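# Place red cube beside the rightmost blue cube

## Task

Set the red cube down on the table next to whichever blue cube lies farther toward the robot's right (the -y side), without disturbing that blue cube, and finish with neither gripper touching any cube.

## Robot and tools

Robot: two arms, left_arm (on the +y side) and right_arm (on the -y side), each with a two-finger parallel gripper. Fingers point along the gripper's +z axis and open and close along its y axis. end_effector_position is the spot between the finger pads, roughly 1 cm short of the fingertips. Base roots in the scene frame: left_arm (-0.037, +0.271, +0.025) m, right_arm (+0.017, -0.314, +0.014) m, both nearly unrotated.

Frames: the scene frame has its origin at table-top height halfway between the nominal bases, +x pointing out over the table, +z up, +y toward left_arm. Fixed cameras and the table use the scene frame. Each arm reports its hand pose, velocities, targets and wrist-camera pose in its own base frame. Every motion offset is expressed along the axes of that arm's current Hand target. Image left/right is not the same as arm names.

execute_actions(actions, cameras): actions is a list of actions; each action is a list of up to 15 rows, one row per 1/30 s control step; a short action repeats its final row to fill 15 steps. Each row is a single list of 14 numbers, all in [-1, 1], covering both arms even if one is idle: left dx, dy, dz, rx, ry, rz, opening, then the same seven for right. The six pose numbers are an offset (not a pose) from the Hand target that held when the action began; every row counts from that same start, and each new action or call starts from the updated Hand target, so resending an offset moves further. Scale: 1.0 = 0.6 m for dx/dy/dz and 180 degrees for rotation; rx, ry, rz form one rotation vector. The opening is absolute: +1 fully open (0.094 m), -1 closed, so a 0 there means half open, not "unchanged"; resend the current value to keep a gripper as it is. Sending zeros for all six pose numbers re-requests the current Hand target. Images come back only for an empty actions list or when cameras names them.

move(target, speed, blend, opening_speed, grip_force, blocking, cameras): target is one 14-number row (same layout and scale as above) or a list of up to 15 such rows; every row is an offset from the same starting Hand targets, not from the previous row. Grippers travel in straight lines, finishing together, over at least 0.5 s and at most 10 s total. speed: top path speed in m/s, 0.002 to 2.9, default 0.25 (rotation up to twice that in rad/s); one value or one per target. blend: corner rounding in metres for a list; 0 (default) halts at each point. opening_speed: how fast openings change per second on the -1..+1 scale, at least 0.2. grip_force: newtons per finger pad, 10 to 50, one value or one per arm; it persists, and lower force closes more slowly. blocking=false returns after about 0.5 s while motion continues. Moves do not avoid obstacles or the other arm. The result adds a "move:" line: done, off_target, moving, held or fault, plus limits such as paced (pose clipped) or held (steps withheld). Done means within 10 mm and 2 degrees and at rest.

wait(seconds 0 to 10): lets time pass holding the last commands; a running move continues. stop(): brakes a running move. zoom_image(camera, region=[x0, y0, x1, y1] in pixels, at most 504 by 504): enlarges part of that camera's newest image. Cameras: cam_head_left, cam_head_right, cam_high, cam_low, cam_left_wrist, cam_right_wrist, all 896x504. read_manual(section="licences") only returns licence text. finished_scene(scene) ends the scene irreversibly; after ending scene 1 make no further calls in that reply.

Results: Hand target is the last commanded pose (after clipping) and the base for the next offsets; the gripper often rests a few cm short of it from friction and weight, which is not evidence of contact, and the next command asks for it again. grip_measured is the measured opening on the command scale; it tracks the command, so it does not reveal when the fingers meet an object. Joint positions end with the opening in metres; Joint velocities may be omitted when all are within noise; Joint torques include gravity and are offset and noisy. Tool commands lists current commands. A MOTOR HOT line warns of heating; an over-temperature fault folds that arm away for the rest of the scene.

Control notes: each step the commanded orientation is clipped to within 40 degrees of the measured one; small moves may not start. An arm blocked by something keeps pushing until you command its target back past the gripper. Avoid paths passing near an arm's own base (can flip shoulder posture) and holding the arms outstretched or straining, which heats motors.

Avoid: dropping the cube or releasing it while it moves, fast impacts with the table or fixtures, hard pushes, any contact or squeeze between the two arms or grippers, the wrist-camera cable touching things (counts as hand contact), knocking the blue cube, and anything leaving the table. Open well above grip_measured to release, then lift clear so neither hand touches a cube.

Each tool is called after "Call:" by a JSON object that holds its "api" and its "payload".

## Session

Call:
{"api": "execute_actions", "payload": {"actions": []}}

Scene clock: 0.00 s.
left_arm: end_effector_position=(+0.4000, +0.0158, +0.0883) grip_measured=+1.000 end_effector_quat_wxyz=(+0.563, -0.031, +0.826, -0.022) | right_arm: end_effector_position=(+0.3990, -0.0151, +0.1137) grip_measured=+1.000 end_effector_quat_wxyz=(+0.591, +0.032, +0.805, -0.051)
Joint positions: left_arm=[0.065 1.559 0.387 0.796 0.061 -0.053 0.094] | right_arm=[0.024 1.492 0.378 0.809 0.144 -0.001 0.094]
Joint velocities: within noise
Joint torques (N m): no reading
Heat: left arm: 27 °C; right arm: 23 °C.
Hand target: left_arm +0.4010, +0.0159, +0.0908; +0.564, -0.031, +0.825, -0.022 | right_arm +0.3988, -0.0152, +0.1130; +0.588, +0.032, +0.807, -0.051
Tool commands: left_gripper/opening=+1.0 right_gripper/opening=+1.0
camera_calibration:
cam_left_wrist: T_world_to_cam=[[0.0894084, -0.995924, -0.0119062, -0.00456947], [-0.622701, -0.0465649, -0.781073, 0.351332], [0.777335, 0.0772485, -0.624326, -0.153511], [0, 0, 0, 1]] pos_world=[0.338513, 0.0236674, 0.178521]
cam_right_wrist: T_world_to_cam=[[-0.07533, -0.996968, 0.0195224, 0.0188381], [-0.562486, 0.0263188, -0.826388, 0.350152], [0.823368, -0.0732329, -0.562763, -0.161538], [0, 0, 0, 1]] pos_world=[0.33138, -0.00226457, 0.198086]

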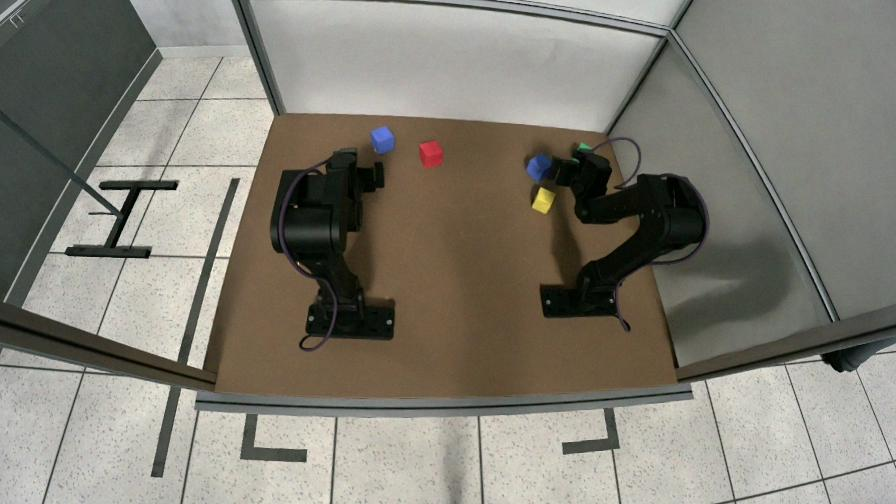

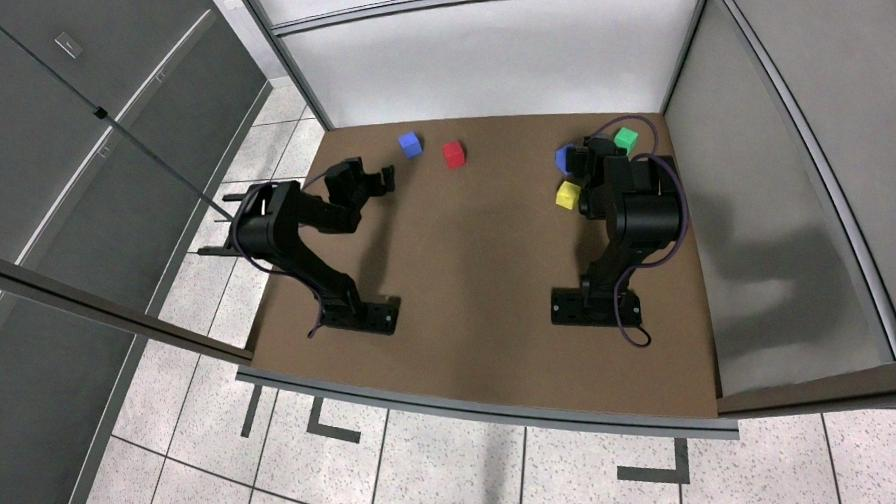

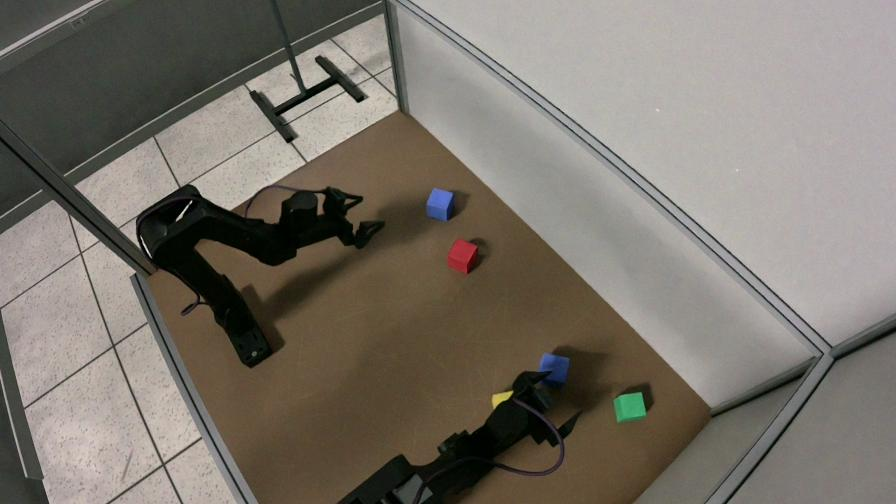

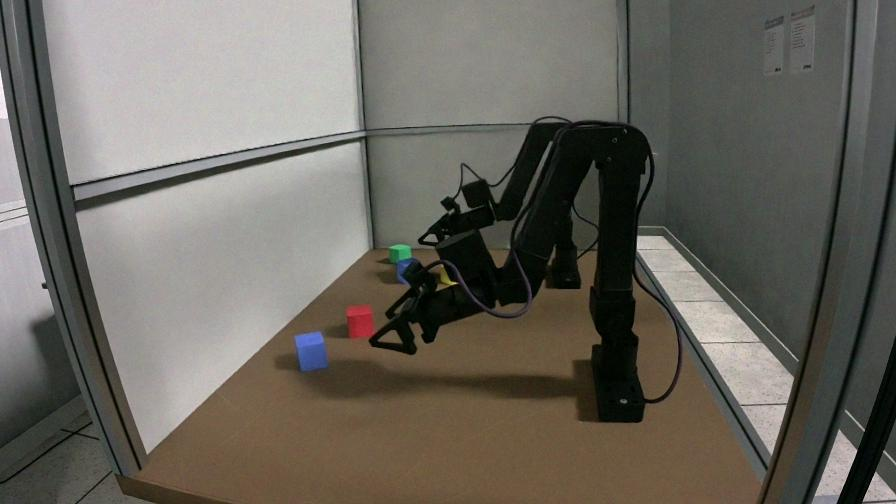

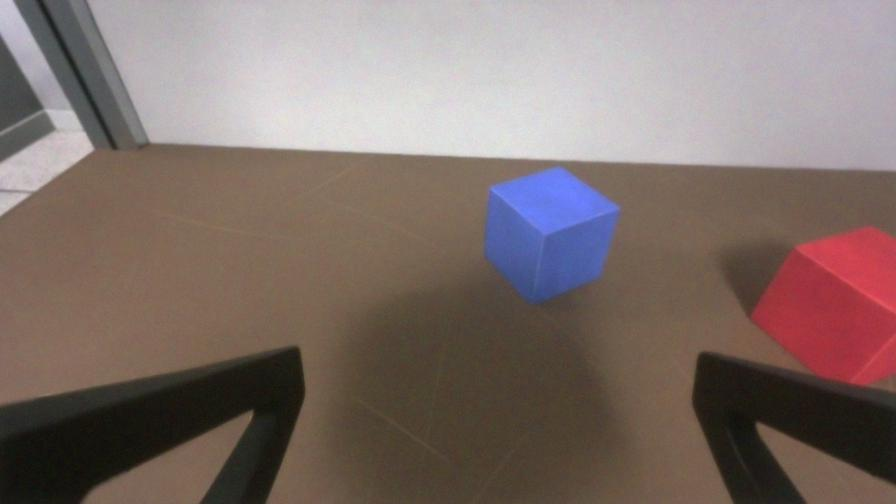

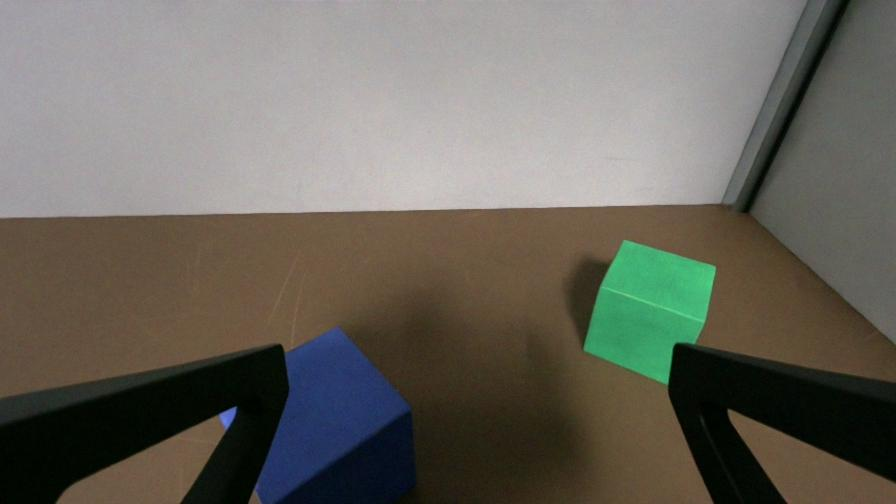

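Call:
{"api": "move", "payload": {"target": [0,0,0,0,0,0,1,-0.0997,0.6532,-0.0212,-0.1577,0.1439,-0.0797,1], "speed": 0.4, "cameras": ["cam_right_wrist","cam_high"]}}

Scene clock: 27.80 s.
left_arm: end_effector_position=(+0.4000, +0.0158, +0.0883) grip_measured=+1.000 end_effector_quat_wxyz=(+0.563, -0.031, +0.826, -0.022) | right_arm: end_effector_position=(+0.4455, +0.3752, +0.1614) grip_measured=+1.000 end_effector_quat_wxyz=(+0.383, -0.211, +0.896, +0.081)
Joint positions: left_arm=[0.065 1.559 0.387 0.796 0.061 -0.053 0.094] | right_arm=[0.771 2.116 1.847 -0.526 0.237 0.211 0.094]
Joint torques (N m): left_arm=[0.06 -6.01 5.11 1.82 -0.01 0.02] | right_arm=[-0.51 -10.7 9.05 1.14 0.05 0.23]
Heat: left arm: 29 °C; right arm: 27 °C.
Hand target: left_arm +0.4010, +0.0159, +0.0908; +0.564, -0.031, +0.825, -0.022 | right_arm +0.4494, +0.3757, +0.1565; +0.374, -0.200, +0.902, +0.083
Off the commanded pose: left_arm 0.003 m, 0 deg | right_arm 0.006 m, 2 deg.
move: done
camera_calibration:
cam_right_wrist: T_world_to_cam=[[0.459867, -0.887738, -0.0210567, 0.137691], [-0.78028, -0.392655, -0.486811, 0.604913], [0.423892, 0.240298, -0.873254, -0.0339885], [0, 0, 0, 1]] pos_world=[0.42309, 0.367923, 0.267697]
Images, in order (width x height): cam_high 896x504, cam_right_wrist 896x504.

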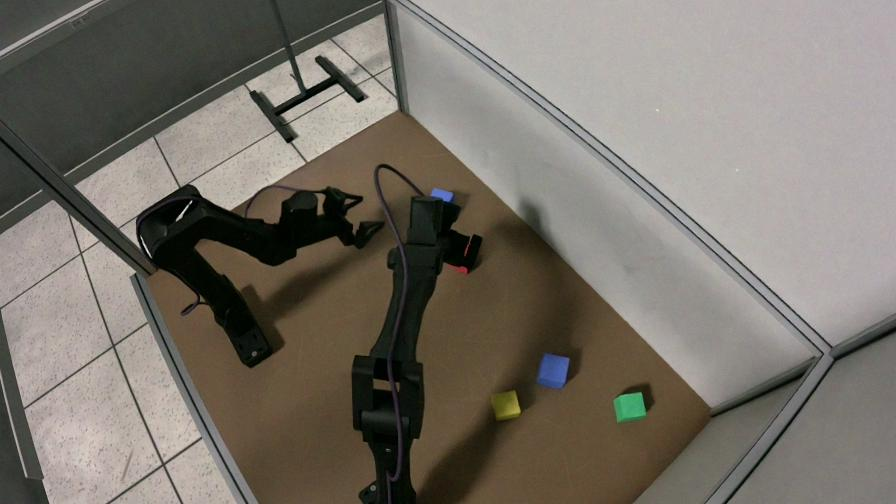

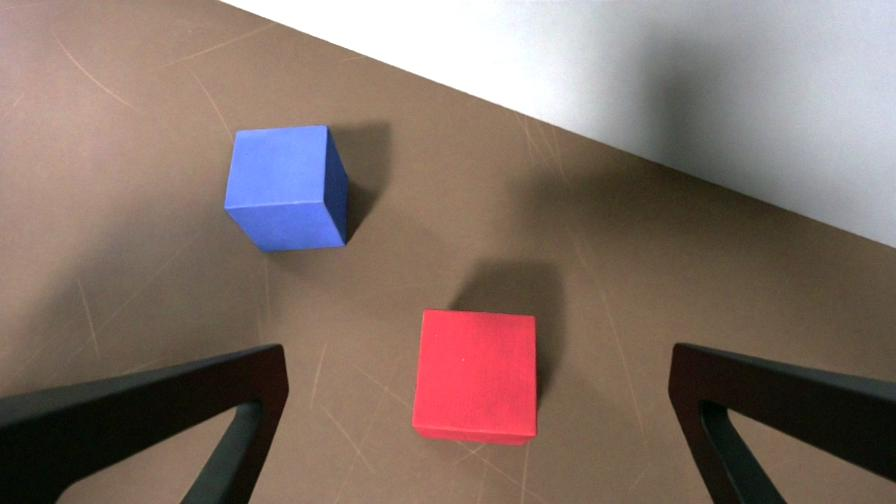

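Call:
{"api": "move", "payload": {"target": [[0,0,0,0,0,0,1,0.1272,-0.0088,0.2112,0,0,0,1],[0,0,0,0,0,0,1,0.1272,-0.0088,0.2112,0,0,0,-0.02],[0,0,0,0,0,0,1,0.0094,-0.0088,0.0934,0,0,0,-0.02]], "speed": [0.2,0.2,0.2], "opening_speed": 1.5, "cameras": ["cam_right_wrist","cam_high"]}}

Scene clock: 39.70 s.
left_arm: end_effector_position=(+0.4000, +0.0158, +0.0883) grip_measured=+1.000 end_effector_quat_wxyz=(+0.563, -0.031, +0.826, -0.022) | right_arm: end_effector_position=(+0.4791, +0.3858, +0.0920) grip_measured=+0.111 end_effector_quat_wxyz=(+0.360, -0.208, +0.907, +0.073)
Joint positions: left_arm=[0.065 1.559 0.387 0.796 0.061 -0.053 0.094] | right_arm=[0.738 2.322 1.941 -0.462 0.211 0.206 0.052]
Joint torques (N m): left_arm=[0.08 -6.01 5.09 1.82 0 0.02] | right_arm=[-0.5 -16.54 8.31 1.22 0.03 0.05]
Heat: left arm: 29 °C; right arm: 28 °C.
Hand target: left_arm +0.4010, +0.0159, +0.0908; +0.564, -0.031, +0.825, -0.022 | right_arm +0.4838, +0.3860, +0.1127; +0.374, -0.200, +0.902, +0.083
Off the commanded pose: left_arm 0.003 m, 0 deg | right_arm 0.021 m, 2 deg.
move: off_target (right_arm); target 2's new opening was sent with right_arm's hand 0.011 m and 1 deg from that target
camera_calibration:
cam_right_wrist: T_world_to_cam=[[0.447771, -0.893864, -0.0225475, 0.138439], [-0.806478, -0.39285, -0.441885, 0.609938], [0.386127, 0.216048, -0.896788, -0.0816747], [0, 0, 0, 1]] pos_world=[0.461449, 0.381005, 0.199399]
Images, in order (width x height): cam_high 896x504, cam_right_wrist 896x504.

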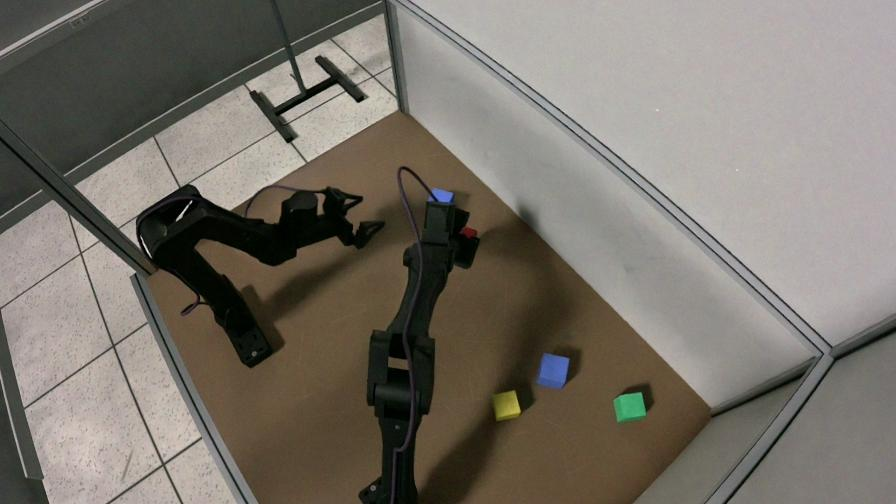

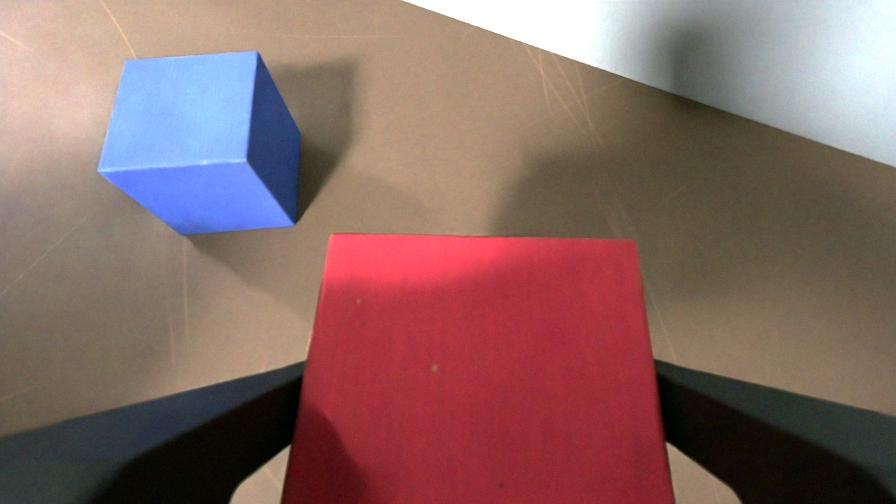

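Call:
{"api": "move", "payload": {"target": [0,0,0,0,0,0,1,0.2188,-0.3483,-0.2188,0.1964,0,0.1964,-0.02], "speed": 0.35, "cameras": ["cam_right_wrist","cam_high"]}}

Scene clock: 69.53 s.
left_arm: end_effector_position=(+0.4000, +0.0158, +0.0883) grip_measured=+1.000 end_effector_quat_wxyz=(+0.563, -0.031, +0.826, -0.022) | right_arm: end_effector_position=(+0.4087, +0.1242, +0.1060) grip_measured=+0.111 end_effector_quat_wxyz=(+0.367, +0.193, +0.907, -0.078)
Joint positions: left_arm=[0.065 1.559 0.387 0.796 0.061 -0.053 0.094] | right_arm=[0.534 1.758 1.191 -0.492 0.602 0.791 0.052]
Joint torques (N m): left_arm=[0.06 -6.01 5.09 1.82 0 0.02] | right_arm=[0.08 -11.56 4.96 0.79 0.43 0.09]
Heat: left arm: 29 °C; right arm: 32 °C.
Hand target: left_arm +0.4010, +0.0159, +0.0908; +0.564, -0.031, +0.825, -0.022 | right_arm +0.4037, +0.1183, +0.1128; +0.374, +0.200, +0.902, -0.083
Off the commanded pose: left_arm 0.003 m, 0 deg | right_arm 0.010 m, 1 deg.
move: done
camera_calibration:
cam_right_wrist: T_world_to_cam=[[-0.386492, -0.921447, -0.039481, 0.282617], [-0.813448, 0.360742, -0.456253, 0.367338], [0.434656, -0.144223, -0.888974, 0.038648], [0, 0, 0, 1]] pos_world=[0.391241, 0.133476, 0.213114]
Images, in order (width x height): cam_high 896x504, cam_right_wrist 896x504.

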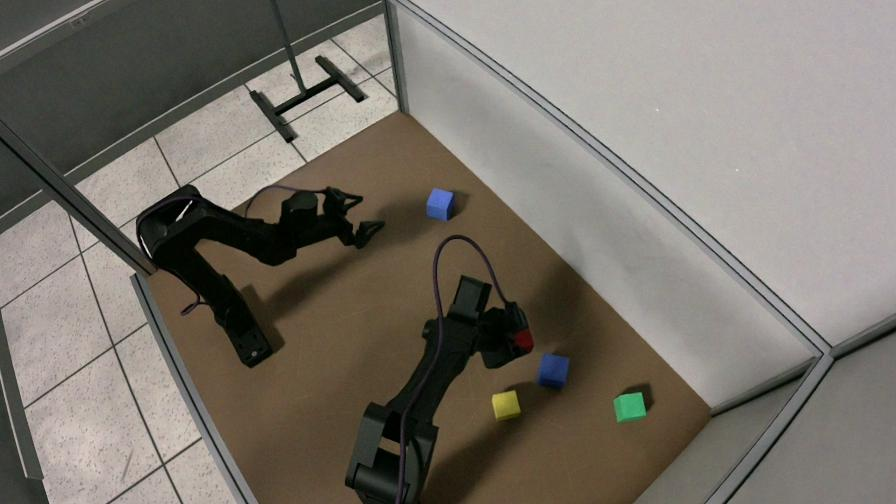

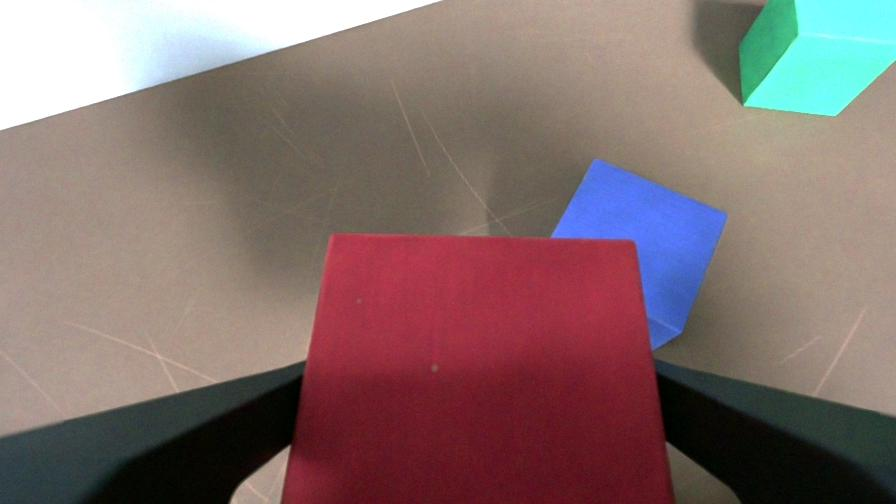

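Call:
{"api": "move", "payload": {"target": [[0,0,0,0,0,0,1,0.1193,-0.021,0.128,0,0,0,-0.02],[0,0,0,0,0,0,1,0.1347,-0.021,0.1433,0,0,0,-0.02]], "speed": [0.2,0.04], "blend": [0.003,0], "cameras": ["cam_right_wrist","cam_high"]}}

Scene clock: 85.80 s.
left_arm: end_effector_position=(+0.4000, +0.0158, +0.0883) grip_measured=+1.000 end_effector_quat_wxyz=(+0.563, -0.031, +0.826, -0.022) | right_arm: end_effector_position=(+0.4100, +0.1085, +0.0170) grip_measured=+0.111 end_effector_quat_wxyz=(+0.396, +0.206, +0.891, -0.078)
Joint positions: left_arm=[0.065 1.559 0.387 0.796 0.061 -0.053 0.094] | right_arm=[0.511 1.907 0.924 -0.009 0.635 0.77 0.052]
Joint torques (N m): left_arm=[0.06 -6.02 5.09 1.82 0 0.02] | right_arm=[-0.54 -6.11 3.34 1.08 0.03 0.01]
Heat: left arm: 30 °C; right arm: 34 °C.
Hand target: left_arm +0.4010, +0.0159, +0.0908; +0.564, -0.031, +0.825, -0.022 | right_arm +0.4018, +0.1052, -0.0051; +0.374, +0.200, +0.902, -0.083
Off the commanded pose: left_arm 0.003 m, 0 deg | right_arm 0.024 m, 3 deg.
move: off_target (right_arm)
camera_calibration:
cam_right_wrist: T_world_to_cam=[[-0.406469, -0.911531, -0.0623988, 0.272691], [-0.771682, 0.379068, -0.510701, 0.315226], [0.489173, -0.159432, -0.857491, -0.0646825], [0, 0, 0, 1]] pos_world=[0.385735, 0.118762, 0.122537]
Images, in order (width x height): cam_high 896x504, cam_right_wrist 896x504.

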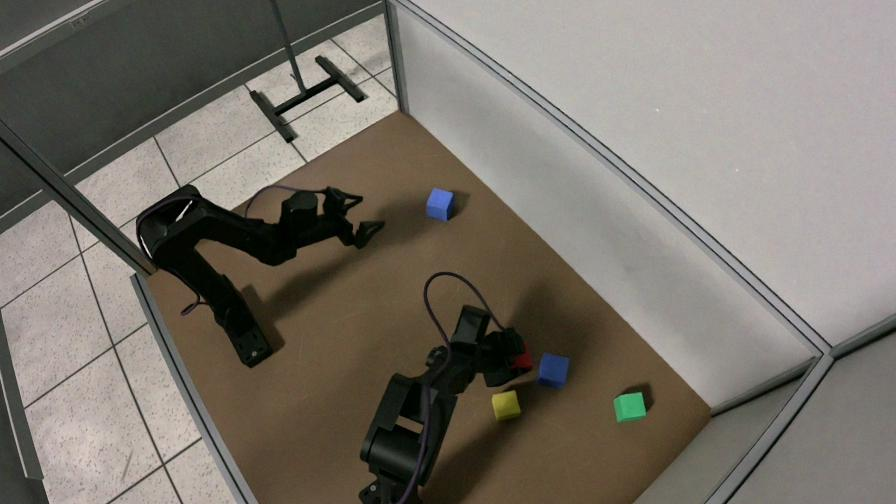

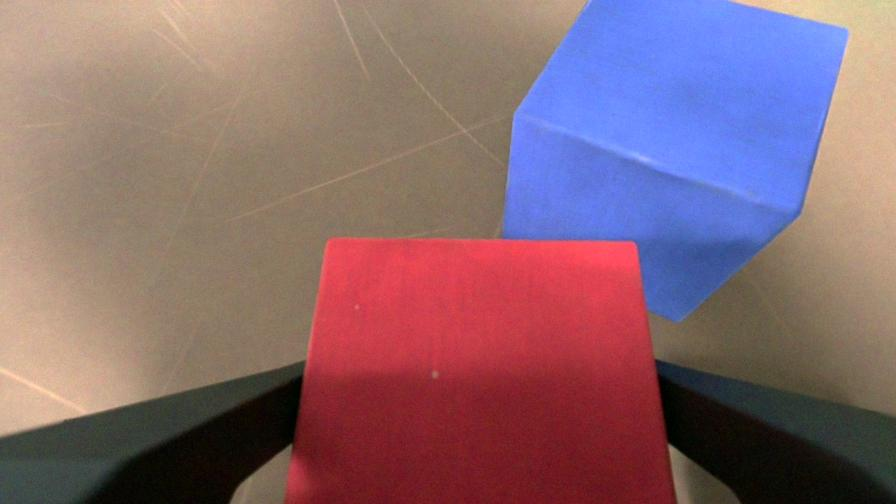

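Call:
{"api": "move", "payload": {"target": [[0,0,0,0,0,0,1,-0.0177,0,-0.0177,0,0,0,-0.02],[0,0,0,0,0,0,1,-0.0177,0,-0.0177,0,0,0,0.38],[0,0,0,0,0,0,1,-0.03,0,-0.23,0,0,0,0.38]], "speed": [0.05,0.1,0.2], "opening_speed": 1.2, "cameras": ["cam_right_wrist","cam_high"]}}

Scene clock: 95.07 s.
left_arm: end_effector_position=(+0.4000, +0.0158, +0.0883) grip_measured=+1.000 end_effector_quat_wxyz=(+0.563, -0.031, +0.826, -0.022) | right_arm: end_effector_position=(+0.3205, +0.1391, +0.0925) grip_measured=+0.378 end_effector_quat_wxyz=(+0.361, +0.192, +0.908, -0.087)
Joint positions: left_arm=[0.065 1.559 0.387 0.796 0.061 -0.053 0.094] | right_arm=[0.743 1.593 0.974 -0.61 0.695 1.035 0.065]
Joint torques (N m): left_arm=[0.06 -6.01 5.09 1.82 0 0.02] | right_arm=[0.29 -7.68 8.02 0.48 0.49 0.12]
Heat: left arm: 31 °C; right arm: 32 °C.
Hand target: left_arm +0.4010, +0.0159, +0.0908; +0.564, -0.031, +0.825, -0.022 | right_arm +0.3248, +0.1412, +0.1050; +0.374, +0.200, +0.902, -0.083
Off the commanded pose: left_arm 0.003 m, 0 deg | right_arm 0.013 m, 2 deg.
move: off_target (right_arm); target 2's new opening was sent with right_arm's hand 0.011 m and 3 deg from that target
camera_calibration:
cam_right_wrist: T_world_to_cam=[[-0.392481, -0.919568, -0.0188139, 0.261529], [-0.818017, 0.358343, -0.449931, 0.28528], [0.420484, -0.161199, -0.892865, 0.0743879], [0, 0, 0, 1]] pos_world=[0.30473, 0.150256, 0.199695]
Images, in order (width x height): cam_high 896x504, cam_right_wrist 896x504.

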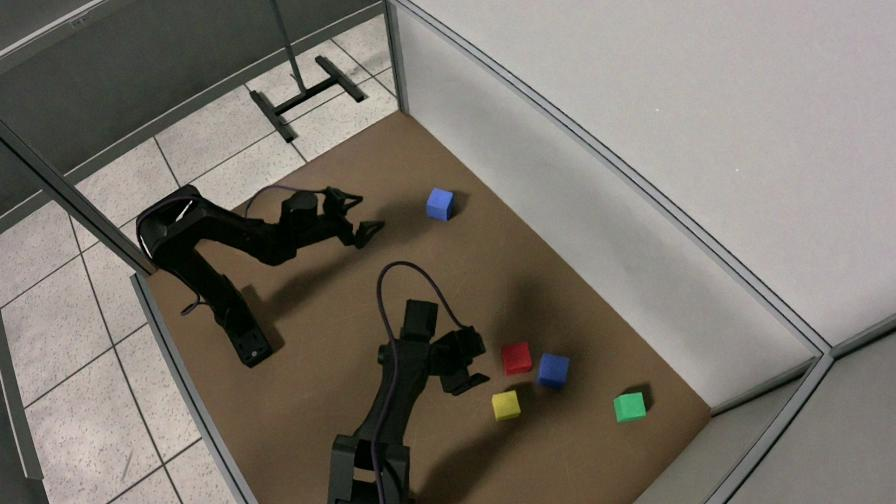

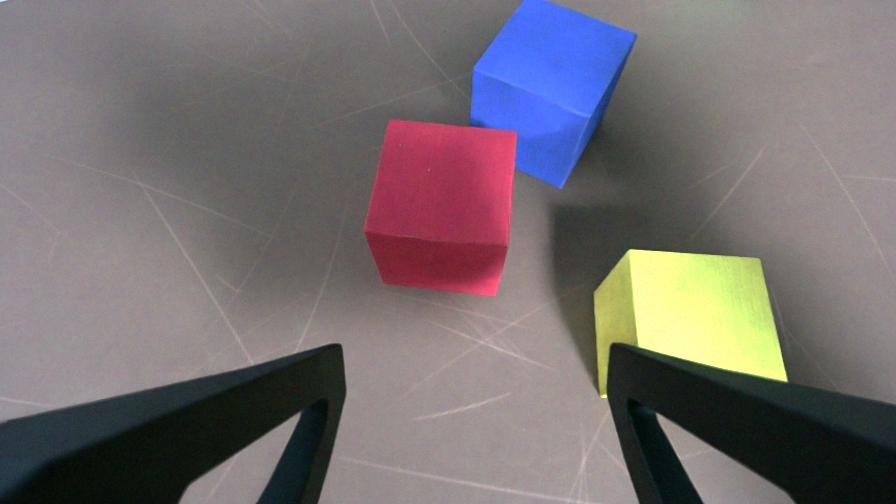

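The red cube is flat on the table beside the right-hand blue cube, and both hands are clear of the cubes.

Call:
{"api": "finished_scene", "payload": {"scene": 3}}

The scene is finished: the task was done.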